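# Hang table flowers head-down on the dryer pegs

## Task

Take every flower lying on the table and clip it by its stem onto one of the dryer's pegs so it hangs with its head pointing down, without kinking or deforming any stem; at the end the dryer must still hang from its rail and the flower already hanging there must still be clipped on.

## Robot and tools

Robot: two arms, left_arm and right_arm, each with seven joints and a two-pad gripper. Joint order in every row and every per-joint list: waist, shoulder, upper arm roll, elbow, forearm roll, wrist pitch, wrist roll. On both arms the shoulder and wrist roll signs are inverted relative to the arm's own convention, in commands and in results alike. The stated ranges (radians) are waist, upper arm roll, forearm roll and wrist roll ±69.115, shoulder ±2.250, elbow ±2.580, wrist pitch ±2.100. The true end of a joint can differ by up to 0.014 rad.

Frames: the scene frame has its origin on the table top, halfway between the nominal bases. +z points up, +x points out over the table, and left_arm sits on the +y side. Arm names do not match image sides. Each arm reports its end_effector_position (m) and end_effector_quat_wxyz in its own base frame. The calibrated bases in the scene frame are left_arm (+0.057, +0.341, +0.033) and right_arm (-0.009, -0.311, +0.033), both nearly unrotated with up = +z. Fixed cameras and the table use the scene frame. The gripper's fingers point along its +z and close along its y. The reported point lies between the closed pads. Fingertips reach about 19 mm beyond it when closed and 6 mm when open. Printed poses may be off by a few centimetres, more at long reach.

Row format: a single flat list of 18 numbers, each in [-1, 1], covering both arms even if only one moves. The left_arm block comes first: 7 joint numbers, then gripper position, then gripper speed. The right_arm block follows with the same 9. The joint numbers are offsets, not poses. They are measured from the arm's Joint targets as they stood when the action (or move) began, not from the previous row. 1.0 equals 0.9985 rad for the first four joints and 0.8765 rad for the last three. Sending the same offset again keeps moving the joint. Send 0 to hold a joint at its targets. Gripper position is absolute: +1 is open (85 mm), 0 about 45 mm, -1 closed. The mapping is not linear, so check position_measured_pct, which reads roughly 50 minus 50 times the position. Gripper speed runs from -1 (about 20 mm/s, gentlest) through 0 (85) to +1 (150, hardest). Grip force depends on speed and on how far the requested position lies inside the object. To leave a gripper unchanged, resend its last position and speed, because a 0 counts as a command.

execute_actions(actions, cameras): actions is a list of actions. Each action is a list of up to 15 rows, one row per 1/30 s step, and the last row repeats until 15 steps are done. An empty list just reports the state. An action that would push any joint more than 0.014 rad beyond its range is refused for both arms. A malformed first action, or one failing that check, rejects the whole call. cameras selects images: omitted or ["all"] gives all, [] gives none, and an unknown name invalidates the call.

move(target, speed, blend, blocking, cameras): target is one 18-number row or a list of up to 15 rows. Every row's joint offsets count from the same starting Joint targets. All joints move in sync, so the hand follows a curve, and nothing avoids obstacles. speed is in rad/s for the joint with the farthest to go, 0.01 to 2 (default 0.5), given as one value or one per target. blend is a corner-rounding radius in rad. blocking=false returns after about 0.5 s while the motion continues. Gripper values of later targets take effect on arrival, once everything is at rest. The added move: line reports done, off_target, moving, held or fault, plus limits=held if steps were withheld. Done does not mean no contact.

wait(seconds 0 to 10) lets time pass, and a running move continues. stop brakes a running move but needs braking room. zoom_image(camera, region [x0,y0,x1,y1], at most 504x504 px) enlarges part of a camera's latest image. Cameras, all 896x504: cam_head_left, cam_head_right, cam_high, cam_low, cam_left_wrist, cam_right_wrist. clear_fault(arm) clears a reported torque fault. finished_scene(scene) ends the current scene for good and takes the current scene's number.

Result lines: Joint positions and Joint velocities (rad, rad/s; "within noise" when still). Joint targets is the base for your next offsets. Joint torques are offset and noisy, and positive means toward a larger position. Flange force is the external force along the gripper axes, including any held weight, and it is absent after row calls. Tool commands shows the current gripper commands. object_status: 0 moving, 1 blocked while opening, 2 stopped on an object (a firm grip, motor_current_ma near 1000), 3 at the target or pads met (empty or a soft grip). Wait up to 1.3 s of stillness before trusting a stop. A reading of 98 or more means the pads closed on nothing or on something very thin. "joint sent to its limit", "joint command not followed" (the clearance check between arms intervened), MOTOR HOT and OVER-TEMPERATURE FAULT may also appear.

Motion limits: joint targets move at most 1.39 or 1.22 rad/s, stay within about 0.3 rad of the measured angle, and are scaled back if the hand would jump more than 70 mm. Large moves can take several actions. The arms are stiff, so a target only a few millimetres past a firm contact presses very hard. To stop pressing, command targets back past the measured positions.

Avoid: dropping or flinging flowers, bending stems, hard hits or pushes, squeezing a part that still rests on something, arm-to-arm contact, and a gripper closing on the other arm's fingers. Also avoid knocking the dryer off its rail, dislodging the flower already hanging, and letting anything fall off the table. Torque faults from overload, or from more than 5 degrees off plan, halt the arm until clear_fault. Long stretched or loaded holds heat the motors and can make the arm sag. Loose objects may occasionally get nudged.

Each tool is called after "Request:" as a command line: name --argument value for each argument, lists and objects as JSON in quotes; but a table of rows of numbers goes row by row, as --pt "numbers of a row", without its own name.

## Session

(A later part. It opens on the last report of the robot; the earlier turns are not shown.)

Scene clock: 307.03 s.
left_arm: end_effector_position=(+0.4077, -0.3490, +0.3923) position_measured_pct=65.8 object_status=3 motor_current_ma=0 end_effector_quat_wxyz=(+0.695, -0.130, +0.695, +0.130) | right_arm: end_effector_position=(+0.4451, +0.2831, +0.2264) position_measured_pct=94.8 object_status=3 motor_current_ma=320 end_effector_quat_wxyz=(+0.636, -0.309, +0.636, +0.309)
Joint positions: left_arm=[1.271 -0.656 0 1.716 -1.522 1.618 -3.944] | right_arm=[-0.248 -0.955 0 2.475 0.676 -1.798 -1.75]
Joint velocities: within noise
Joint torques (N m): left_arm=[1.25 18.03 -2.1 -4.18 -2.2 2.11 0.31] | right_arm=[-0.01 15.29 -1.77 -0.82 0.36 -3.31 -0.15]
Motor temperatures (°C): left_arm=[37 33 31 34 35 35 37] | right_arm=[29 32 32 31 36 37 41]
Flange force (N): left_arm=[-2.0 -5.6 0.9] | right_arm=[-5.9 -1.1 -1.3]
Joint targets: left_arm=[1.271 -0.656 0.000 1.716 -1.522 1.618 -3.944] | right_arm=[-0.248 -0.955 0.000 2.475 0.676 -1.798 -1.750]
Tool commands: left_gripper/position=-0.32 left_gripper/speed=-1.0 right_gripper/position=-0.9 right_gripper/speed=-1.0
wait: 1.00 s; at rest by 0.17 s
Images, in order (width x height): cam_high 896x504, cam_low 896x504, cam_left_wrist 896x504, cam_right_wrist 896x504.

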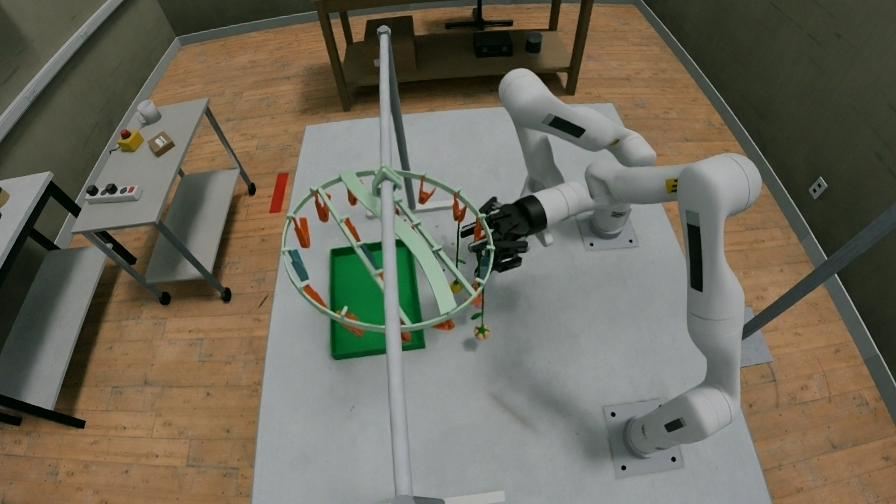

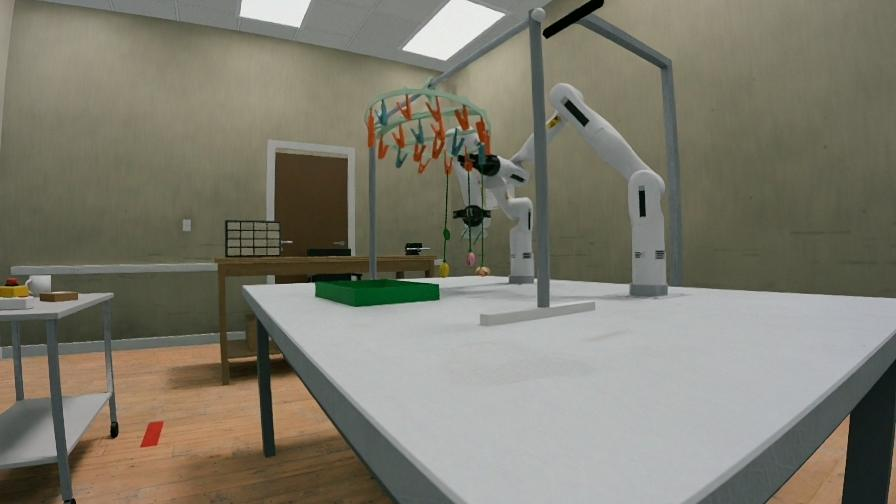

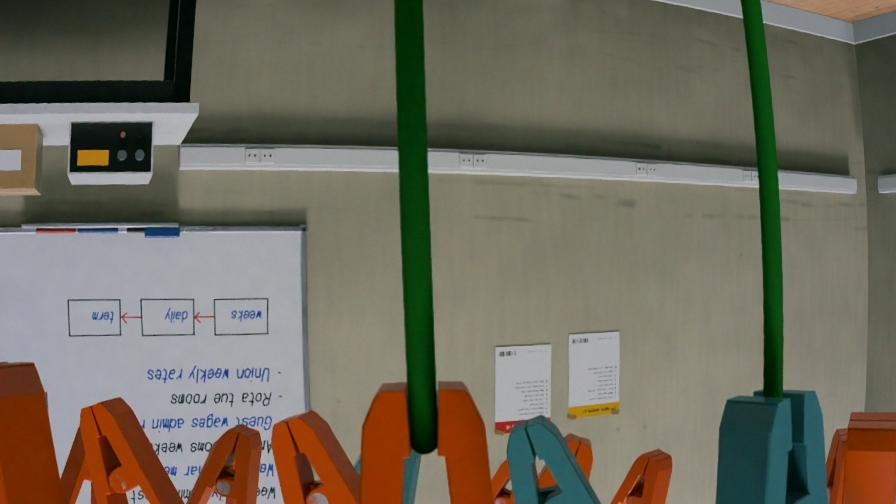

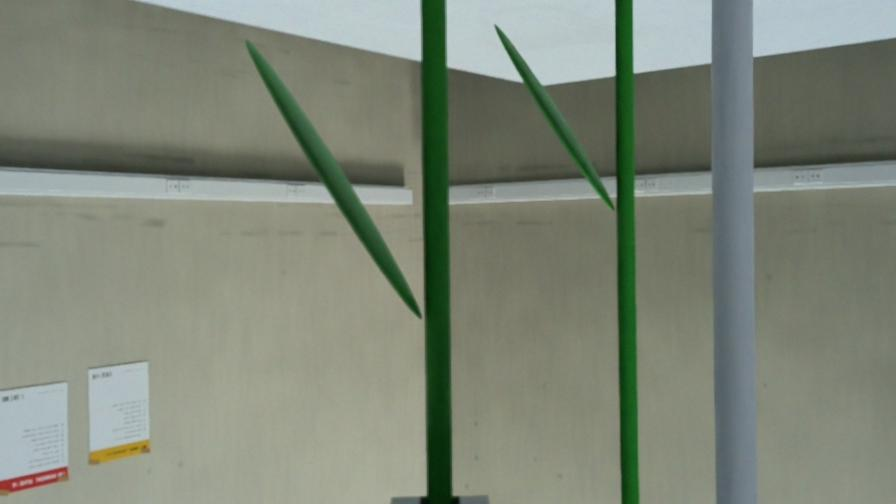

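Request:
move --target '[0,0,0,0,0,0,0,-0.15,-1,0,0,0,0,0,0,0,-0.9,-1]' --cameras '["cam_left_wrist","cam_low","cam_high"]'

Request:
zoom_image --camera "cam_left_wrist" --region '[280, 204, 560, 504]'

Request:
zoom_image --camera "cam_low" --region '[450, 150, 490, 190]'

Request:
zoom_image --camera "cam_high" --region '[455, 210, 505, 260]'

Scene clock: 308.73 s.
left_arm: end_effector_position=(+0.4077, -0.3490, +0.3923) position_measured_pct=57.6 object_status=0 motor_current_ma=0 end_effector_quat_wxyz=(+0.695, -0.130, +0.695, +0.130) | right_arm: end_effector_position=(+0.4451, +0.2831, +0.2264) position_measured_pct=94.8 object_status=3 motor_current_ma=320 end_effector_quat_wxyz=(+0.636, -0.309, +0.636, +0.309)
Joint positions: left_arm=[1.271 -0.656 0 1.716 -1.522 1.618 -3.944] | right_arm=[-0.248 -0.955 0 2.475 0.676 -1.798 -1.75]
Joint velocities: within noise
Joint torques (N m): left_arm=[1.3 17.96 -2.1 -4.16 -2.16 2.11 0.31] | right_arm=[-0.04 15.21 -1.75 -0.68 0.44 -3.31 -0.2]
Motor temperatures (°C): left_arm=[37 33 31 34 35 35 37] | right_arm=[29 32 32 31 36 37 41]
Flange force (N): left_arm=[-2.2 -5.6 1.1] | right_arm=[-6.2 -1.4 -0.7]
Joint targets: left_arm=[1.271 -0.656 0.000 1.716 -1.522 1.618 -3.944] | right_arm=[-0.248 -0.955 0.000 2.475 0.676 -1.798 -1.750]
move: done
Images, in order (width x height): cam_high 896x504, cam_low 896x504, cam_left_wrist 896x504.

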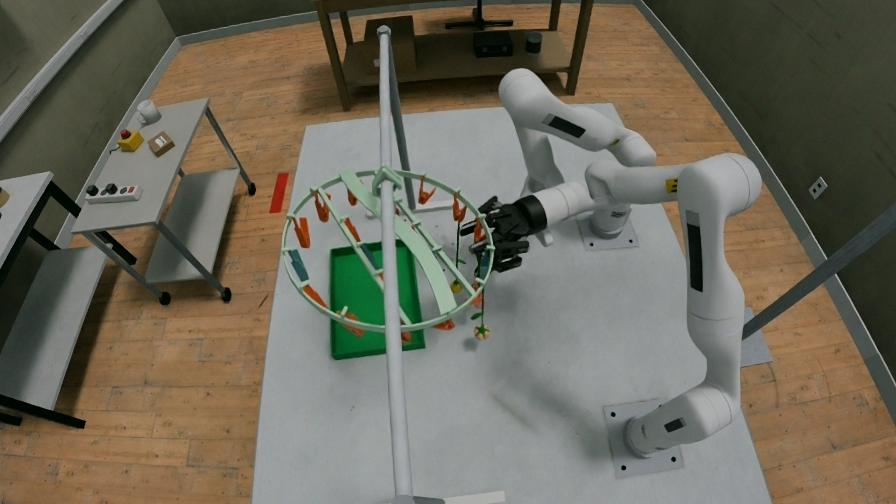

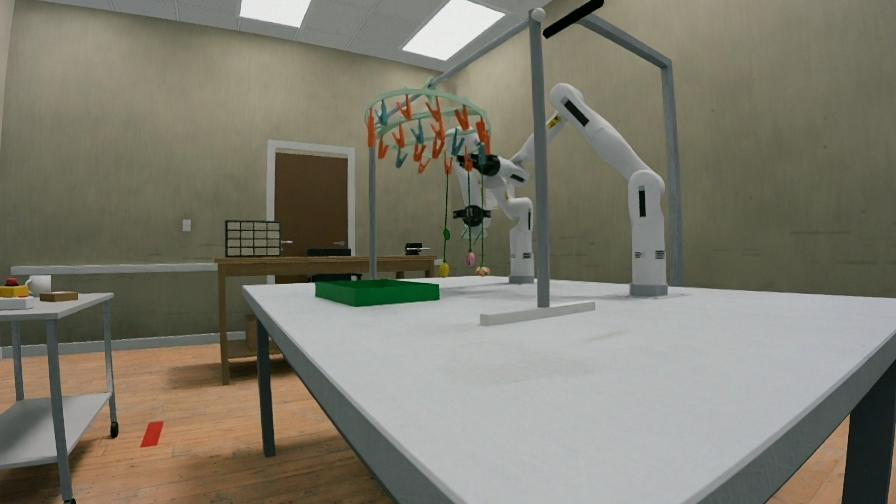

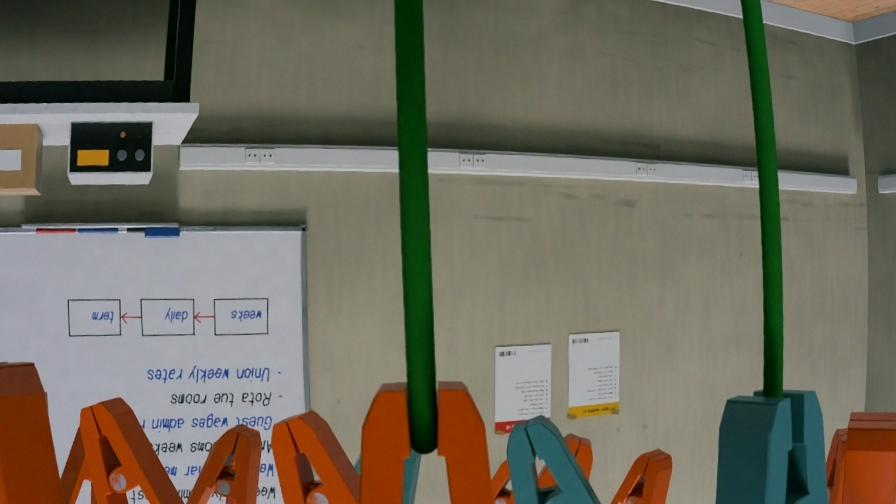

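Scaled by 1.680 from the camera's 896x504 image, which has a finer 1280x720 frame.

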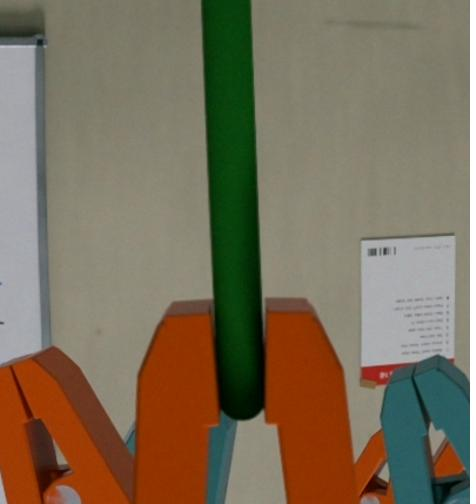

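Scaled by 12.600 from the camera's 896x504 image, which has a finer 1280x720 frame.

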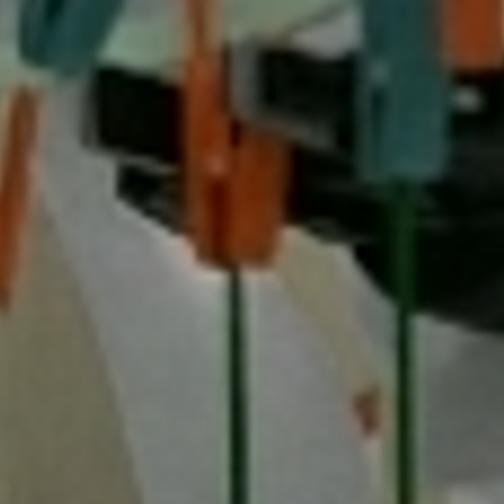

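Scaled by 10.080 from the camera's 896x504 image, which has a finer 1280x720 frame.

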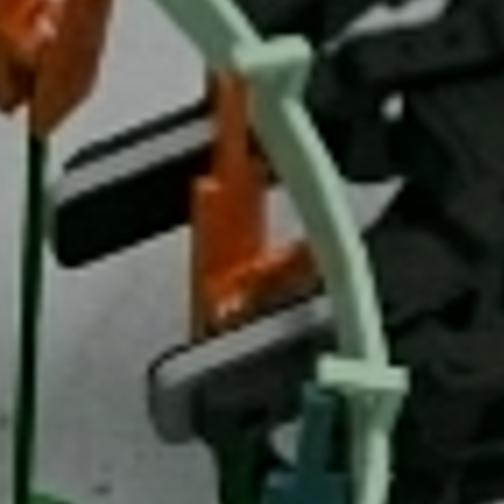

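Request:
move --pt "0 0 0 0 0 0 0 -0.15 -1 0 0 0 0 0 0 0 -0.78 -1" --pt "0 0 0 0 0 0 0 -0.15 -1 0 0 0 0 0 0 0 -0.5 -1" --cameras '["cam_left_wrist","cam_right_wrist"]'

Request:
wait --seconds 1.0 --cameras '["cam_left_wrist","cam_low","cam_high","cam_right_wrist"]'

Request:
zoom_image --camera "cam_low" --region '[430, 130, 520, 290]'

Scene clock: 310.87 s.
left_arm: end_effector_position=(+0.4077, -0.3490, +0.3923) position_measured_pct=57.6 object_status=3 motor_current_ma=0 end_effector_quat_wxyz=(+0.695, -0.130, +0.695, +0.130) | right_arm: end_effector_position=(+0.4451, +0.2831, +0.2264) position_measured_pct=74.9 object_status=0 motor_current_ma=0 end_effector_quat_wxyz=(+0.636, -0.309, +0.636, +0.309)
Joint positions: left_arm=[1.271 -0.656 0 1.716 -1.522 1.618 -3.944] | right_arm=[-0.248 -0.955 0 2.475 0.676 -1.798 -1.75]
Joint velocities: within noise
Joint torques (N m): left_arm=[1.33 18.06 -2.11 -4.18 -2.2 2.17 0.36] | right_arm=[-0.01 15.2 -1.71 -0.74 0.39 -3.25 -0.24]
Motor temperatures (°C): left_arm=[37 33 31 34 35 35 37] | right_arm=[29 32 32 31 36 37 41]
Flange force (N): left_arm=[-1.9 -5.6 1.1] | right_arm=[-6.2 -1.2 -0.9]
Joint targets: left_arm=[1.271 -0.656 0.000 1.716 -1.522 1.618 -3.944] | right_arm=[-0.248 -0.955 0.000 2.475 0.676 -1.798 -1.750]
move: done
Images, in order (width x height): cam_left_wrist 896x504, cam_right_wrist 896x504.

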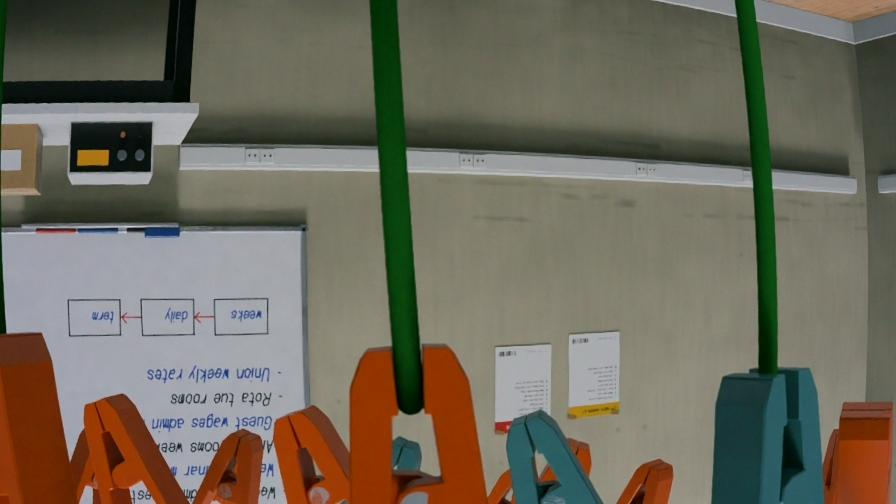

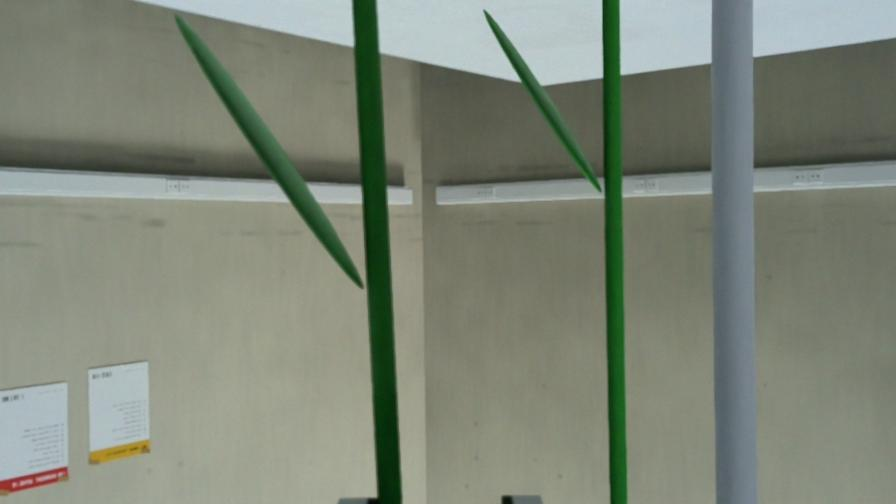

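Scene clock: 311.87 s.
left_arm: end_effector_position=(+0.4077, -0.3490, +0.3923) position_measured_pct=57.6 object_status=3 motor_current_ma=0 end_effector_quat_wxyz=(+0.695, -0.130, +0.695, +0.130) | right_arm: end_effector_position=(+0.4451, +0.2831, +0.2264) position_measured_pct=74.9 object_status=3 motor_current_ma=0 end_effector_quat_wxyz=(+0.636, -0.309, +0.636, +0.309)
Joint positions: left_arm=[1.271 -0.656 0 1.716 -1.522 1.618 -3.944] | right_arm=[-0.248 -0.955 0 2.475 0.676 -1.798 -1.75]
Joint velocities: within noise
Joint torques (N m): left_arm=[1.4 18.02 -2.15 -4.14 -2.16 2.16 0.26] | right_arm=[-0.02 15.25 -1.81 -0.8 0.34 -3.29 -0.22]
Motor temperatures (°C): left_arm=[37 33 31 34 35 35 37] | right_arm=[29 32 32 31 36 37 41]
Flange force (N): left_arm=[-2.2 -5.9 1.3] | right_arm=[-6.1 -1.4 -1.3]
Joint targets: left_arm=[1.271 -0.656 0.000 1.716 -1.522 1.618 -3.944] | right_arm=[-0.248 -0.955 0.000 2.475 0.676 -1.798 -1.750]
Tool commands: left_gripper/position=-0.15 left_gripper/speed=-1.0 right_gripper/position=-0.5 right_gripper/speed=-1.0
wait: 1.00 s; at rest by 0.17 s
Images, in order (width x height): cam_high 896x504, cam_low 896x504, cam_left_wrist 896x504, cam_right_wrist 896x504.

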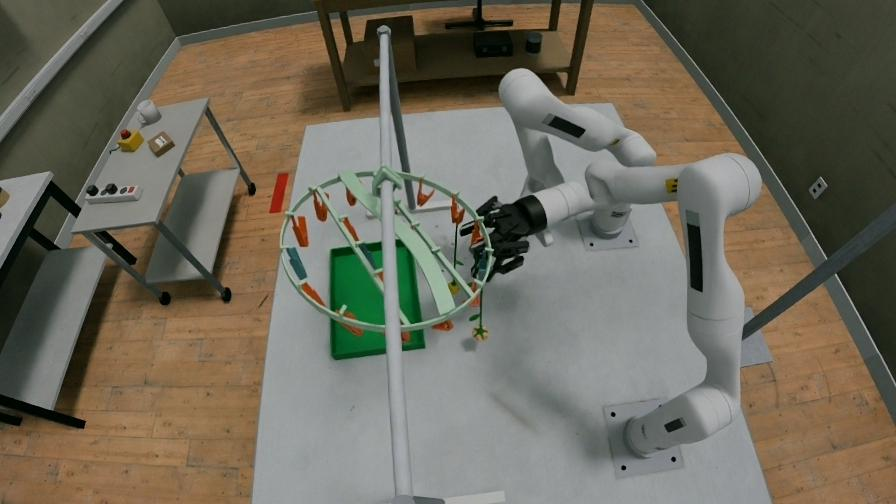

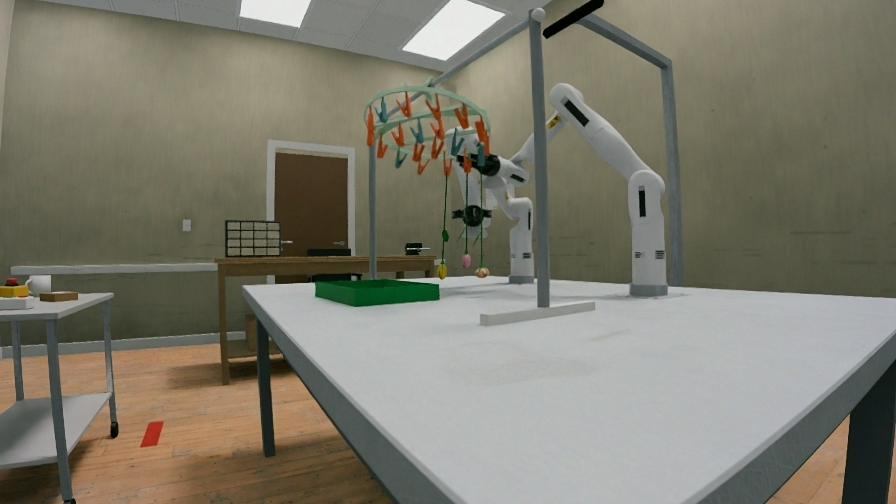

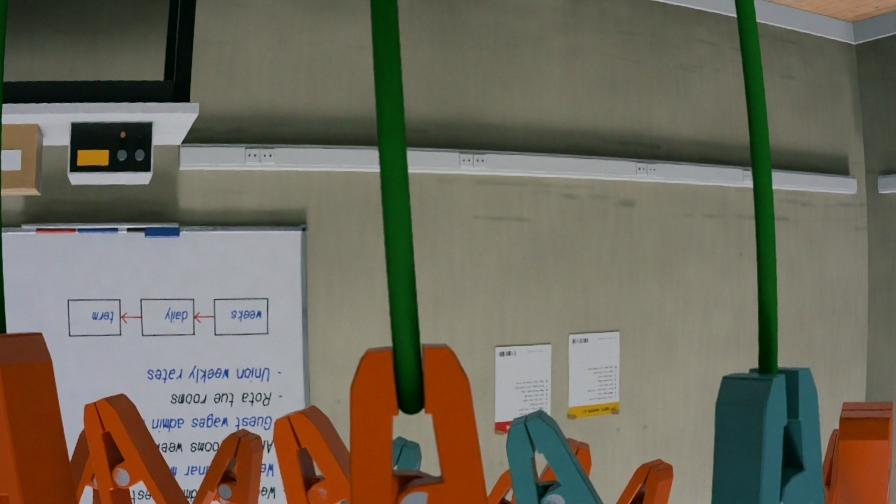

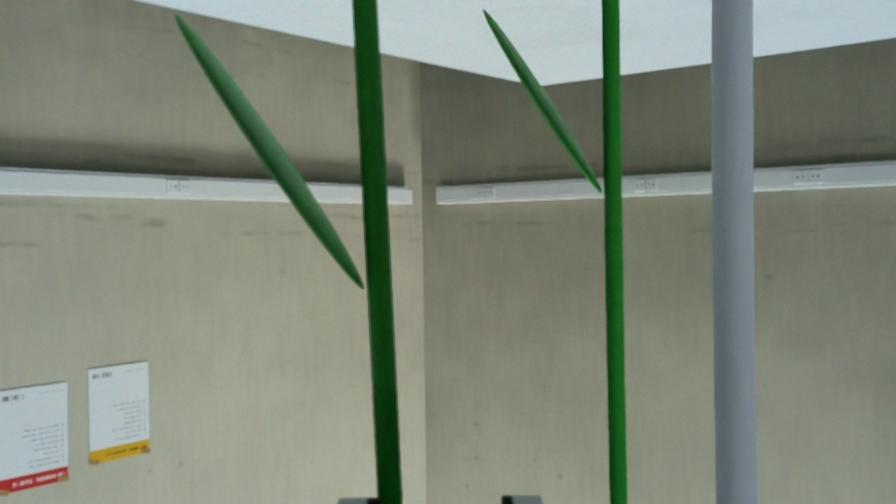

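Scaled by 3.150 from the camera's 896x504 image, which has a finer 1280x720 frame.

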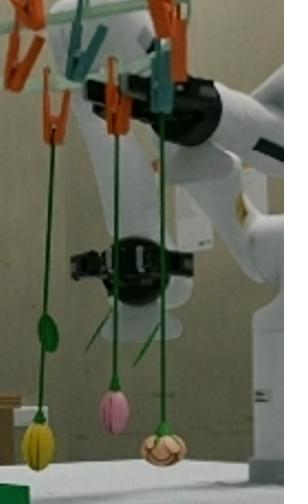

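Request:
move --target '[0,0,0,0,0,0,0,-0.15,-1,0,0,0,0,0,0,0,0.1,-1]' --cameras '["cam_left_wrist","cam_right_wrist"]'

Request:
wait --seconds 1.5 --cameras '["cam_left_wrist","cam_low","cam_high","cam_right_wrist"]'

Request:
zoom_image --camera "cam_low" --region '[430, 130, 520, 290]'

Scene clock: 314.33 s.
left_arm: end_effector_position=(+0.4077, -0.3490, +0.3923) position_measured_pct=57.6 object_status=3 motor_current_ma=0 end_effector_quat_wxyz=(+0.695, -0.130, +0.695, +0.130) | right_arm: end_effector_position=(+0.4451, +0.2831, +0.2264) position_measured_pct=45.0 object_status=0 motor_current_ma=0 end_effector_quat_wxyz=(+0.636, -0.309, +0.636, +0.309)
Joint positions: left_arm=[1.271 -0.656 0 1.716 -1.522 1.618 -3.944] | right_arm=[-0.248 -0.955 0 2.475 0.676 -1.798 -1.75]
Joint velocities: within noise
Joint torques (N m): left_arm=[1.36 17.97 -2.14 -4.22 -2.16 2.16 0.32] | right_arm=[-0.14 15.16 -1.74 -0.68 0.41 -3.22 -0.15]
Motor temperatures (°C): left_arm=[37 33 31 34 35 35 37] | right_arm=[29 32 32 31 36 37 41]
Flange force (N): left_arm=[-2.1 -5.4 1.2] | right_arm=[-6.1 -1.4 -1.2]
Joint targets: left_arm=[1.271 -0.656 0.000 1.716 -1.522 1.618 -3.944] | right_arm=[-0.248 -0.955 0.000 2.475 0.676 -1.798 -1.750]
move: done
Images, in order (width x height): cam_left_wrist 896x504, cam_right_wrist 896x504.

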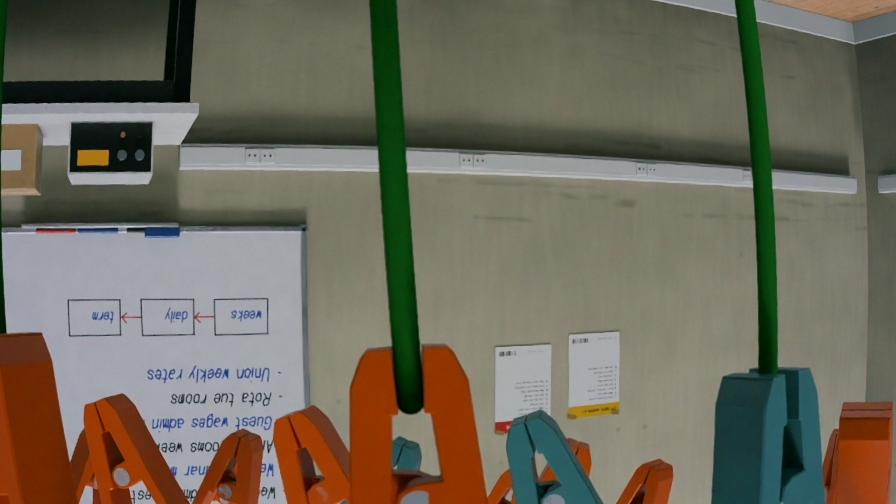

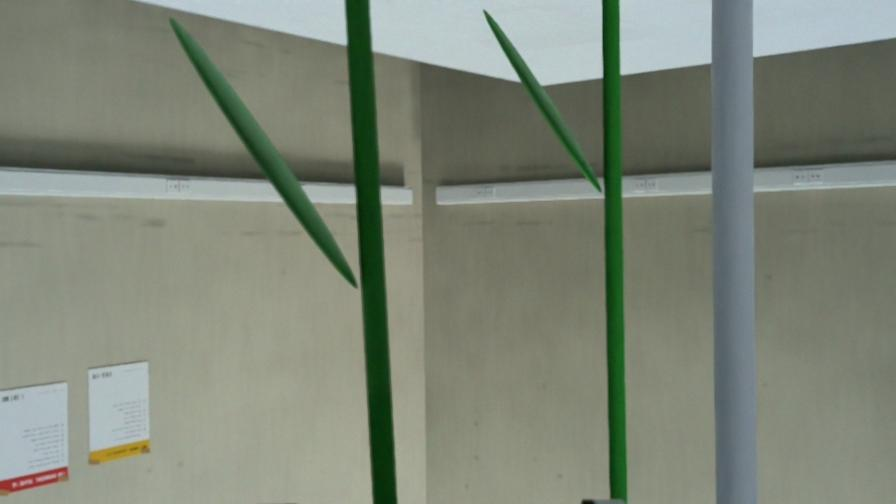

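Scene clock: 315.83 s.
left_arm: end_effector_position=(+0.4077, -0.3490, +0.3923) position_measured_pct=57.6 object_status=3 motor_current_ma=0 end_effector_quat_wxyz=(+0.695, -0.130, +0.695, +0.130) | right_arm: end_effector_position=(+0.4451, +0.2831, +0.2264) position_measured_pct=45.0 object_status=3 motor_current_ma=0 end_effector_quat_wxyz=(+0.636, -0.309, +0.636, +0.309)
Joint positions: left_arm=[1.271 -0.656 0 1.716 -1.522 1.618 -3.944] | right_arm=[-0.248 -0.955 0 2.475 0.676 -1.798 -1.75]
Joint velocities: within noise
Joint torques (N m): left_arm=[1.35 17.96 -2.09 -4.19 -2.13 2.13 0.31] | right_arm=[-0.12 15.18 -1.74 -0.77 0.43 -3.22 -0.21]
Motor temperatures (°C): left_arm=[37 33 31 34 35 35 37] | right_arm=[29 32 32 31 36 37 41]
Flange force (N): left_arm=[-2.2 -5.5 1.2] | right_arm=[-6.2 -1.2 -1.2]
Joint targets: left_arm=[1.271 -0.656 0.000 1.716 -1.522 1.618 -3.944] | right_arm=[-0.248 -0.955 0.000 2.475 0.676 -1.798 -1.750]
Tool commands: left_gripper/position=-0.15 left_gripper/speed=-1.0 right_gripper/position=+0.1 right_gripper/speed=-1.0
wait: 1.50 s; at rest by 0.17 s
Images, in order (width x height): cam_high 896x504, cam_low 896x504, cam_left_wrist 896x504, cam_right_wrist 896x504.

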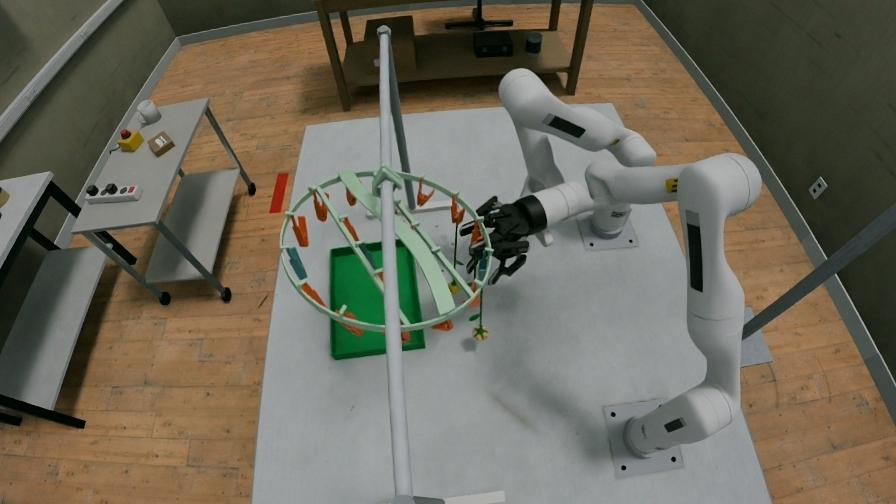

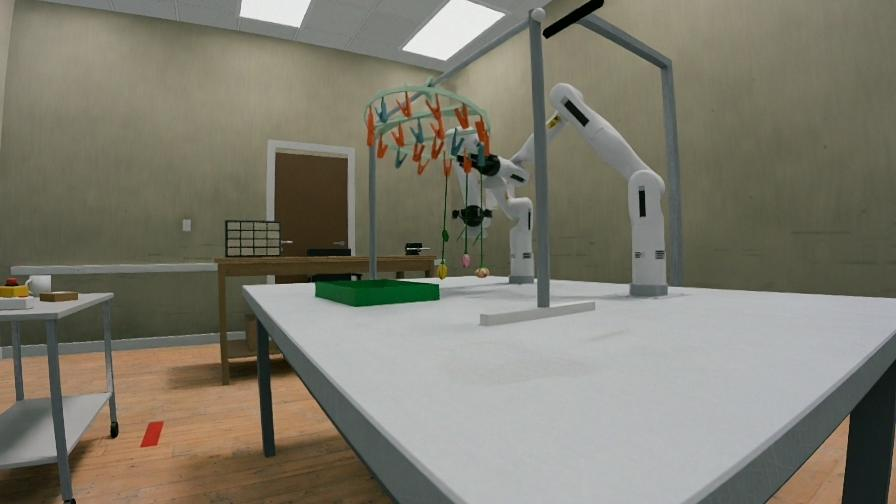

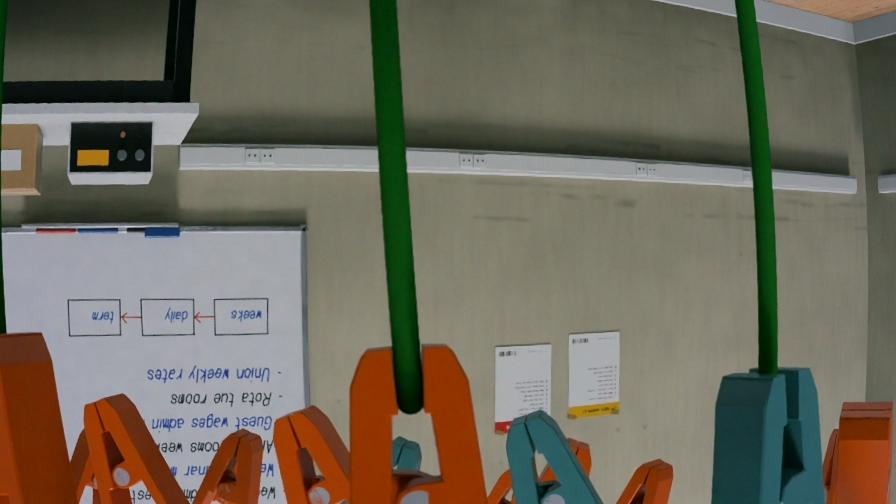

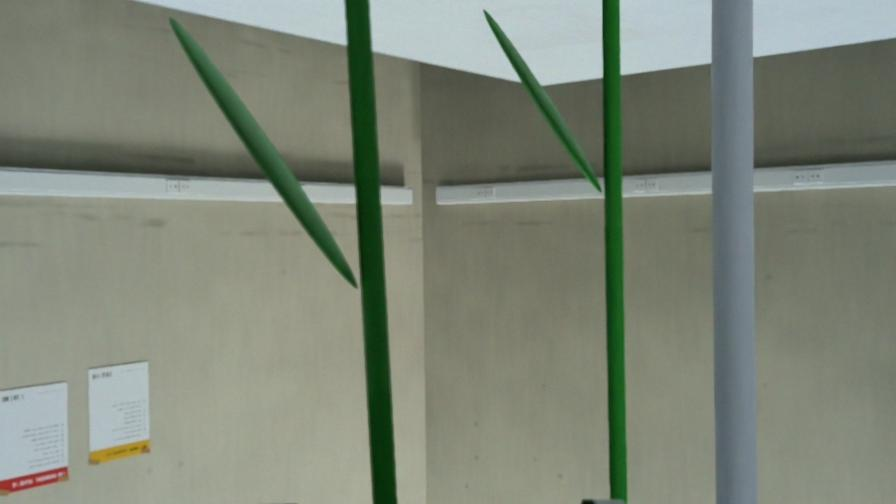

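Scaled by 3.150 from the camera's 896x504 image, which has a finer 1280x720 frame.

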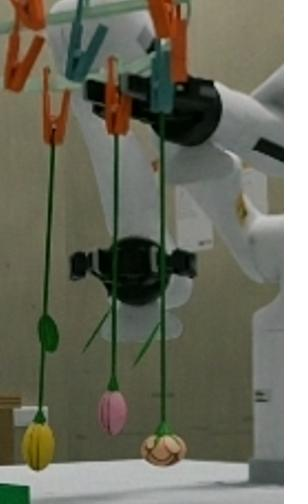

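Request:
move --pt "0 0 0 0 0 0 0 -0.15 -1 0.1097 -0.0386 0 0.0857 0.152 -0.0754 -0.1313 0.1 -1" --pt "0 0 0 0 0 0 0 -0.15 -1 0.426 -0.1835 0 0.0588 0.424 -0.0658 -0.3127 0.1 -1" --speed '[0.12,0.3]' --cameras '["cam_left_wrist","cam_low","cam_high","cam_head_right"]'

Request:
zoom_image --camera "cam_low" --region '[430, 130, 520, 290]'

Request:
zoom_image --camera "cam_high" --region '[450, 200, 530, 280]'

Scene clock: 320.53 s.
left_arm: end_effector_position=(+0.4077, -0.3490, +0.3923) position_measured_pct=57.6 object_status=3 motor_current_ma=0 end_effector_quat_wxyz=(+0.695, -0.130, +0.695, +0.130) | right_arm: end_effector_position=(+0.4313, +0.1607, +0.1899) position_measured_pct=45.0 object_status=3 motor_current_ma=0 end_effector_quat_wxyz=(+0.651, -0.277, +0.651, +0.277)
Joint positions: left_arm=[1.271 -0.656 0 1.716 -1.522 1.618 -3.944] | right_arm=[0.177 -1.138 0 2.534 1.048 -1.856 -2.024]
Joint velocities: within noise
Joint torques (N m): left_arm=[1.3 17.99 -2.01 -4.19 -2.16 2.13 0.32] | right_arm=[-0.04 14.54 -2.48 1.71 0.9 -3.03 -0.3]
Motor temperatures (°C): left_arm=[37 33 31 34 35 35 37] | right_arm=[29 32 32 31 36 37 41]
Flange force (N): left_arm=[-2.1 -5.5 1.1] | right_arm=[-6.0 -2.0 -2.2]
Joint targets: left_arm=[1.271 -0.656 0.000 1.716 -1.522 1.618 -3.944] | right_arm=[0.177 -1.138 0.000 2.534 1.048 -1.856 -2.024]
move: done
Images, in order (width x height): cam_head_right 896x504, cam_high 896x504, cam_low 896x504, cam_left_wrist 896x504.

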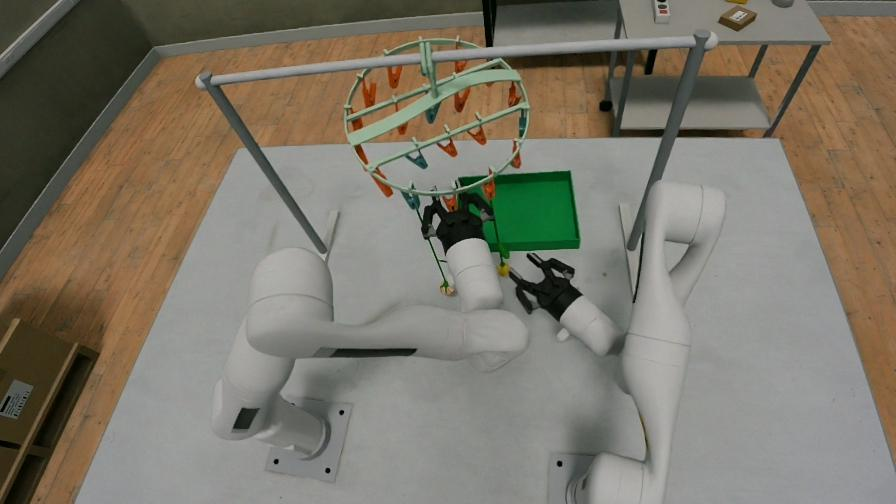

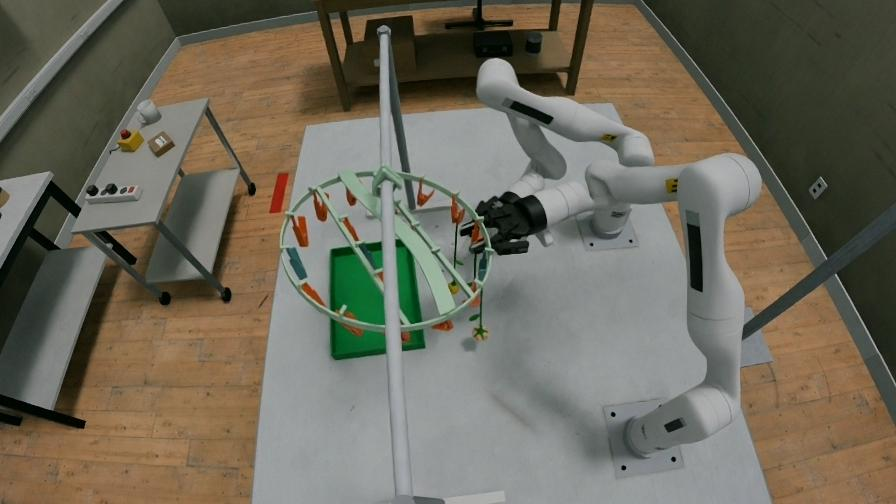

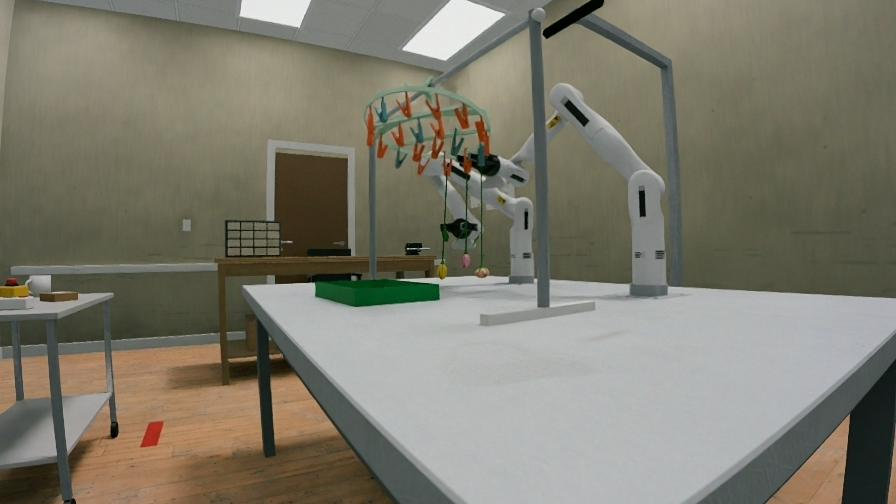

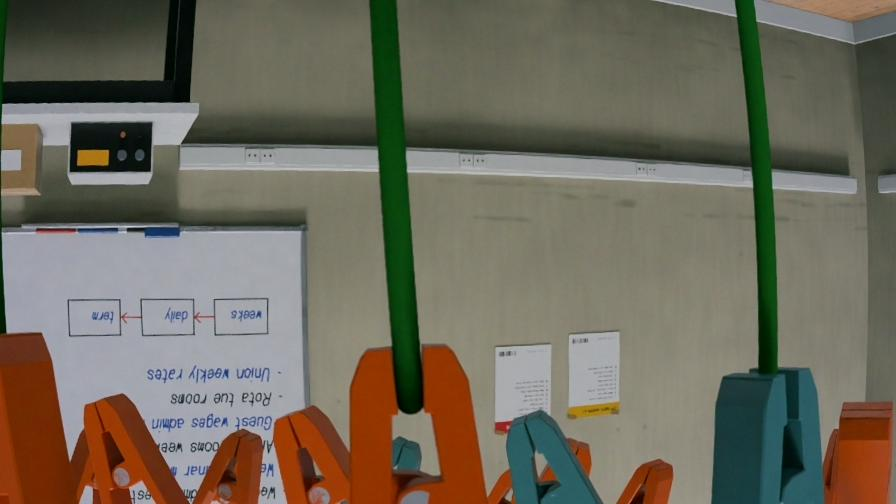

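Scaled by 3.150 from the camera's 896x504 image, which has a finer 1280x720 frame.

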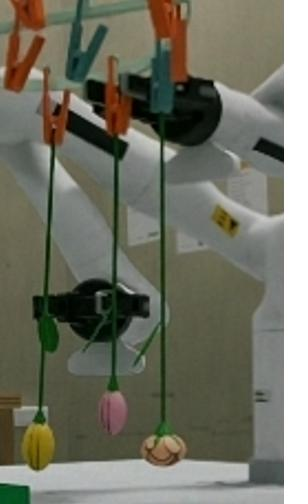

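Scaled by 6.300 from the camera's 896x504 image, which has a finer 1280x720 frame.

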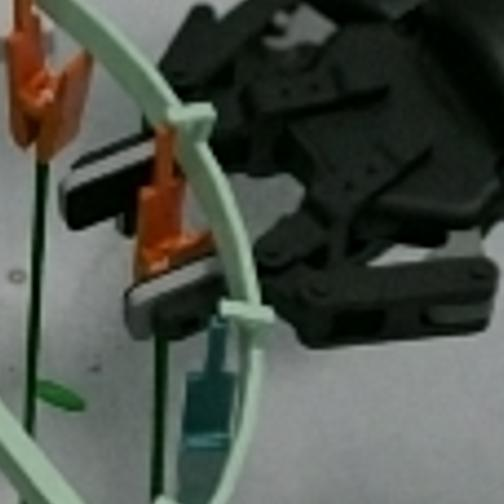

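Request:
move --pt "0 0 0 0 0 0 0 0.15 -1 0 0 0 0 0 0 0 0.1 -1" --pt "0.1334 -0.0201 0 -0.0435 0.1066 0.1093 0.0167 0.15 -1 0 0 0 0 0 0 0 0.1 -1" --speed 0.07 --cameras '["cam_left_wrist","cam_low","cam_high","cam_head_right"]'

Request:
zoom_image --camera "cam_low" --region '[360, 80, 520, 290]'

Request:
zoom_image --camera "cam_high" --region '[380, 160, 540, 350]'

Scene clock: 324.90 s.
left_arm: end_effector_position=(+0.3473, -0.3721, +0.3923) position_measured_pct=42.4 object_status=3 motor_current_ma=0 end_effector_quat_wxyz=(+0.695, -0.130, +0.695, +0.130) | right_arm: end_effector_position=(+0.4313, +0.1607, +0.1899) position_measured_pct=45.0 object_status=3 motor_current_ma=0 end_effector_quat_wxyz=(+0.651, -0.277, +0.651, +0.277)
Joint positions: left_arm=[1.404 -0.676 0 1.672 -1.429 1.714 -3.93] | right_arm=[0.177 -1.138 0 2.534 1.048 -1.856 -2.024]
Joint velocities: within noise
Joint torques (N m): left_arm=[1.35 18.07 -2.05 -4.05 -2.11 2.18 0.3] | right_arm=[-0.05 14.43 -2.49 1.89 1.14 -2.93 -0.2]
Motor temperatures (°C): left_arm=[37 33 31 34 35 35 37] | right_arm=[29 32 32 31 36 37 41]
Flange force (N): left_arm=[-1.9 -5.4 0.7] | right_arm=[-6.0 -1.8 -1.2]
Joint targets: left_arm=[1.404 -0.676 0.000 1.672 -1.429 1.714 -3.930] | right_arm=[0.177 -1.138 0.000 2.534 1.048 -1.856 -2.024]
move: done
Images, in order (width x height): cam_head_right 896x504, cam_high 896x504, cam_low 896x504, cam_left_wrist 896x504.

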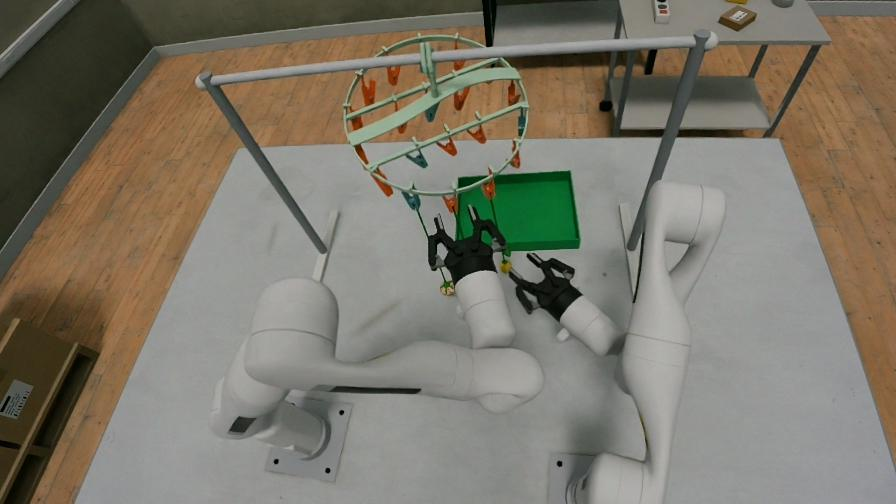

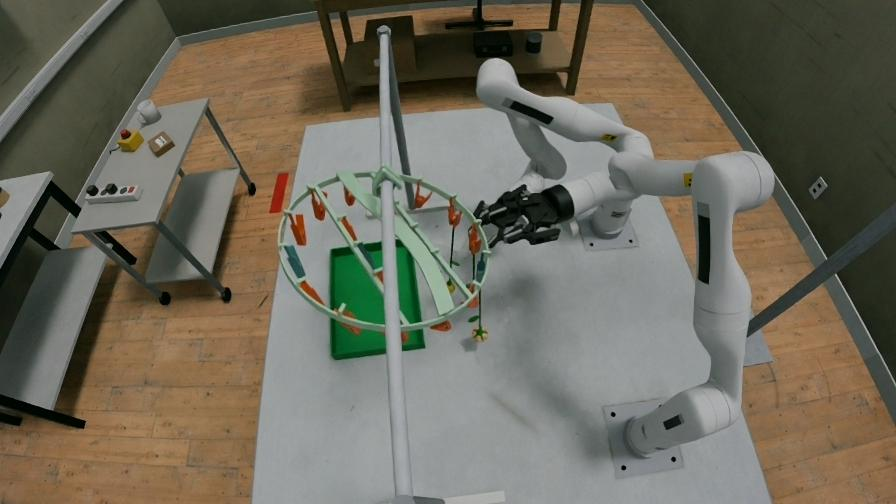

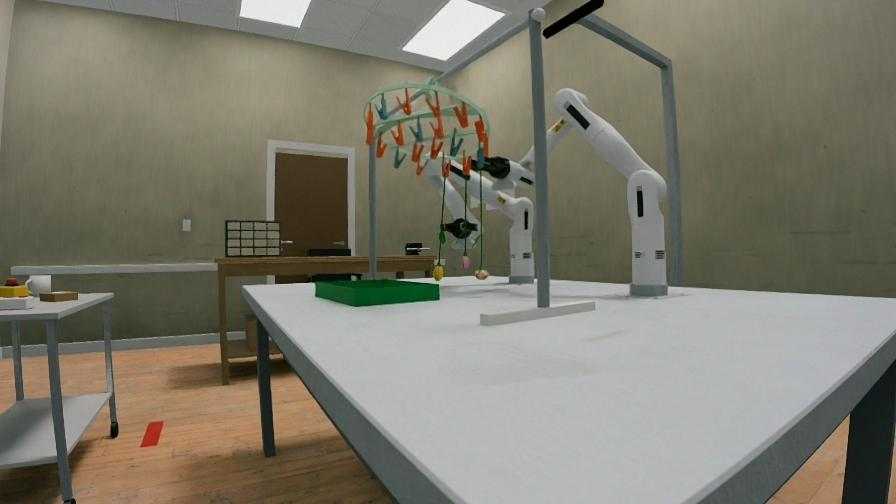

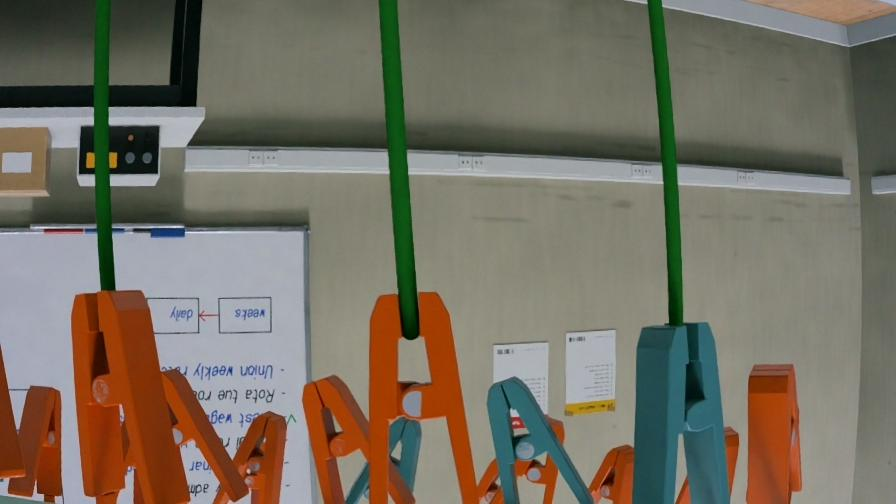

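Scaled by 2.400 from the camera's 896x504 image, which has a finer 1280x720 frame.

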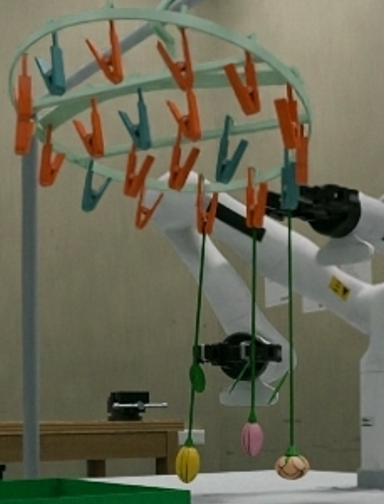

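Scaled by 2.653 from the camera's 896x504 image, which has a finer 1280x720 frame.

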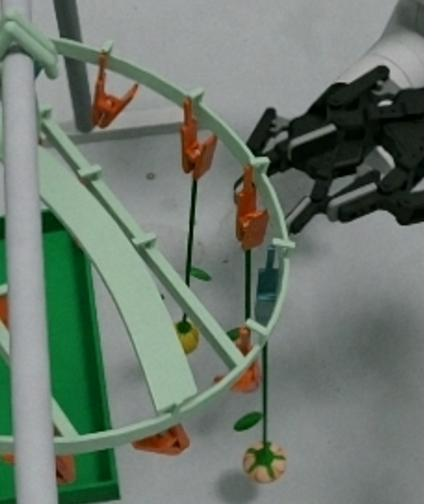

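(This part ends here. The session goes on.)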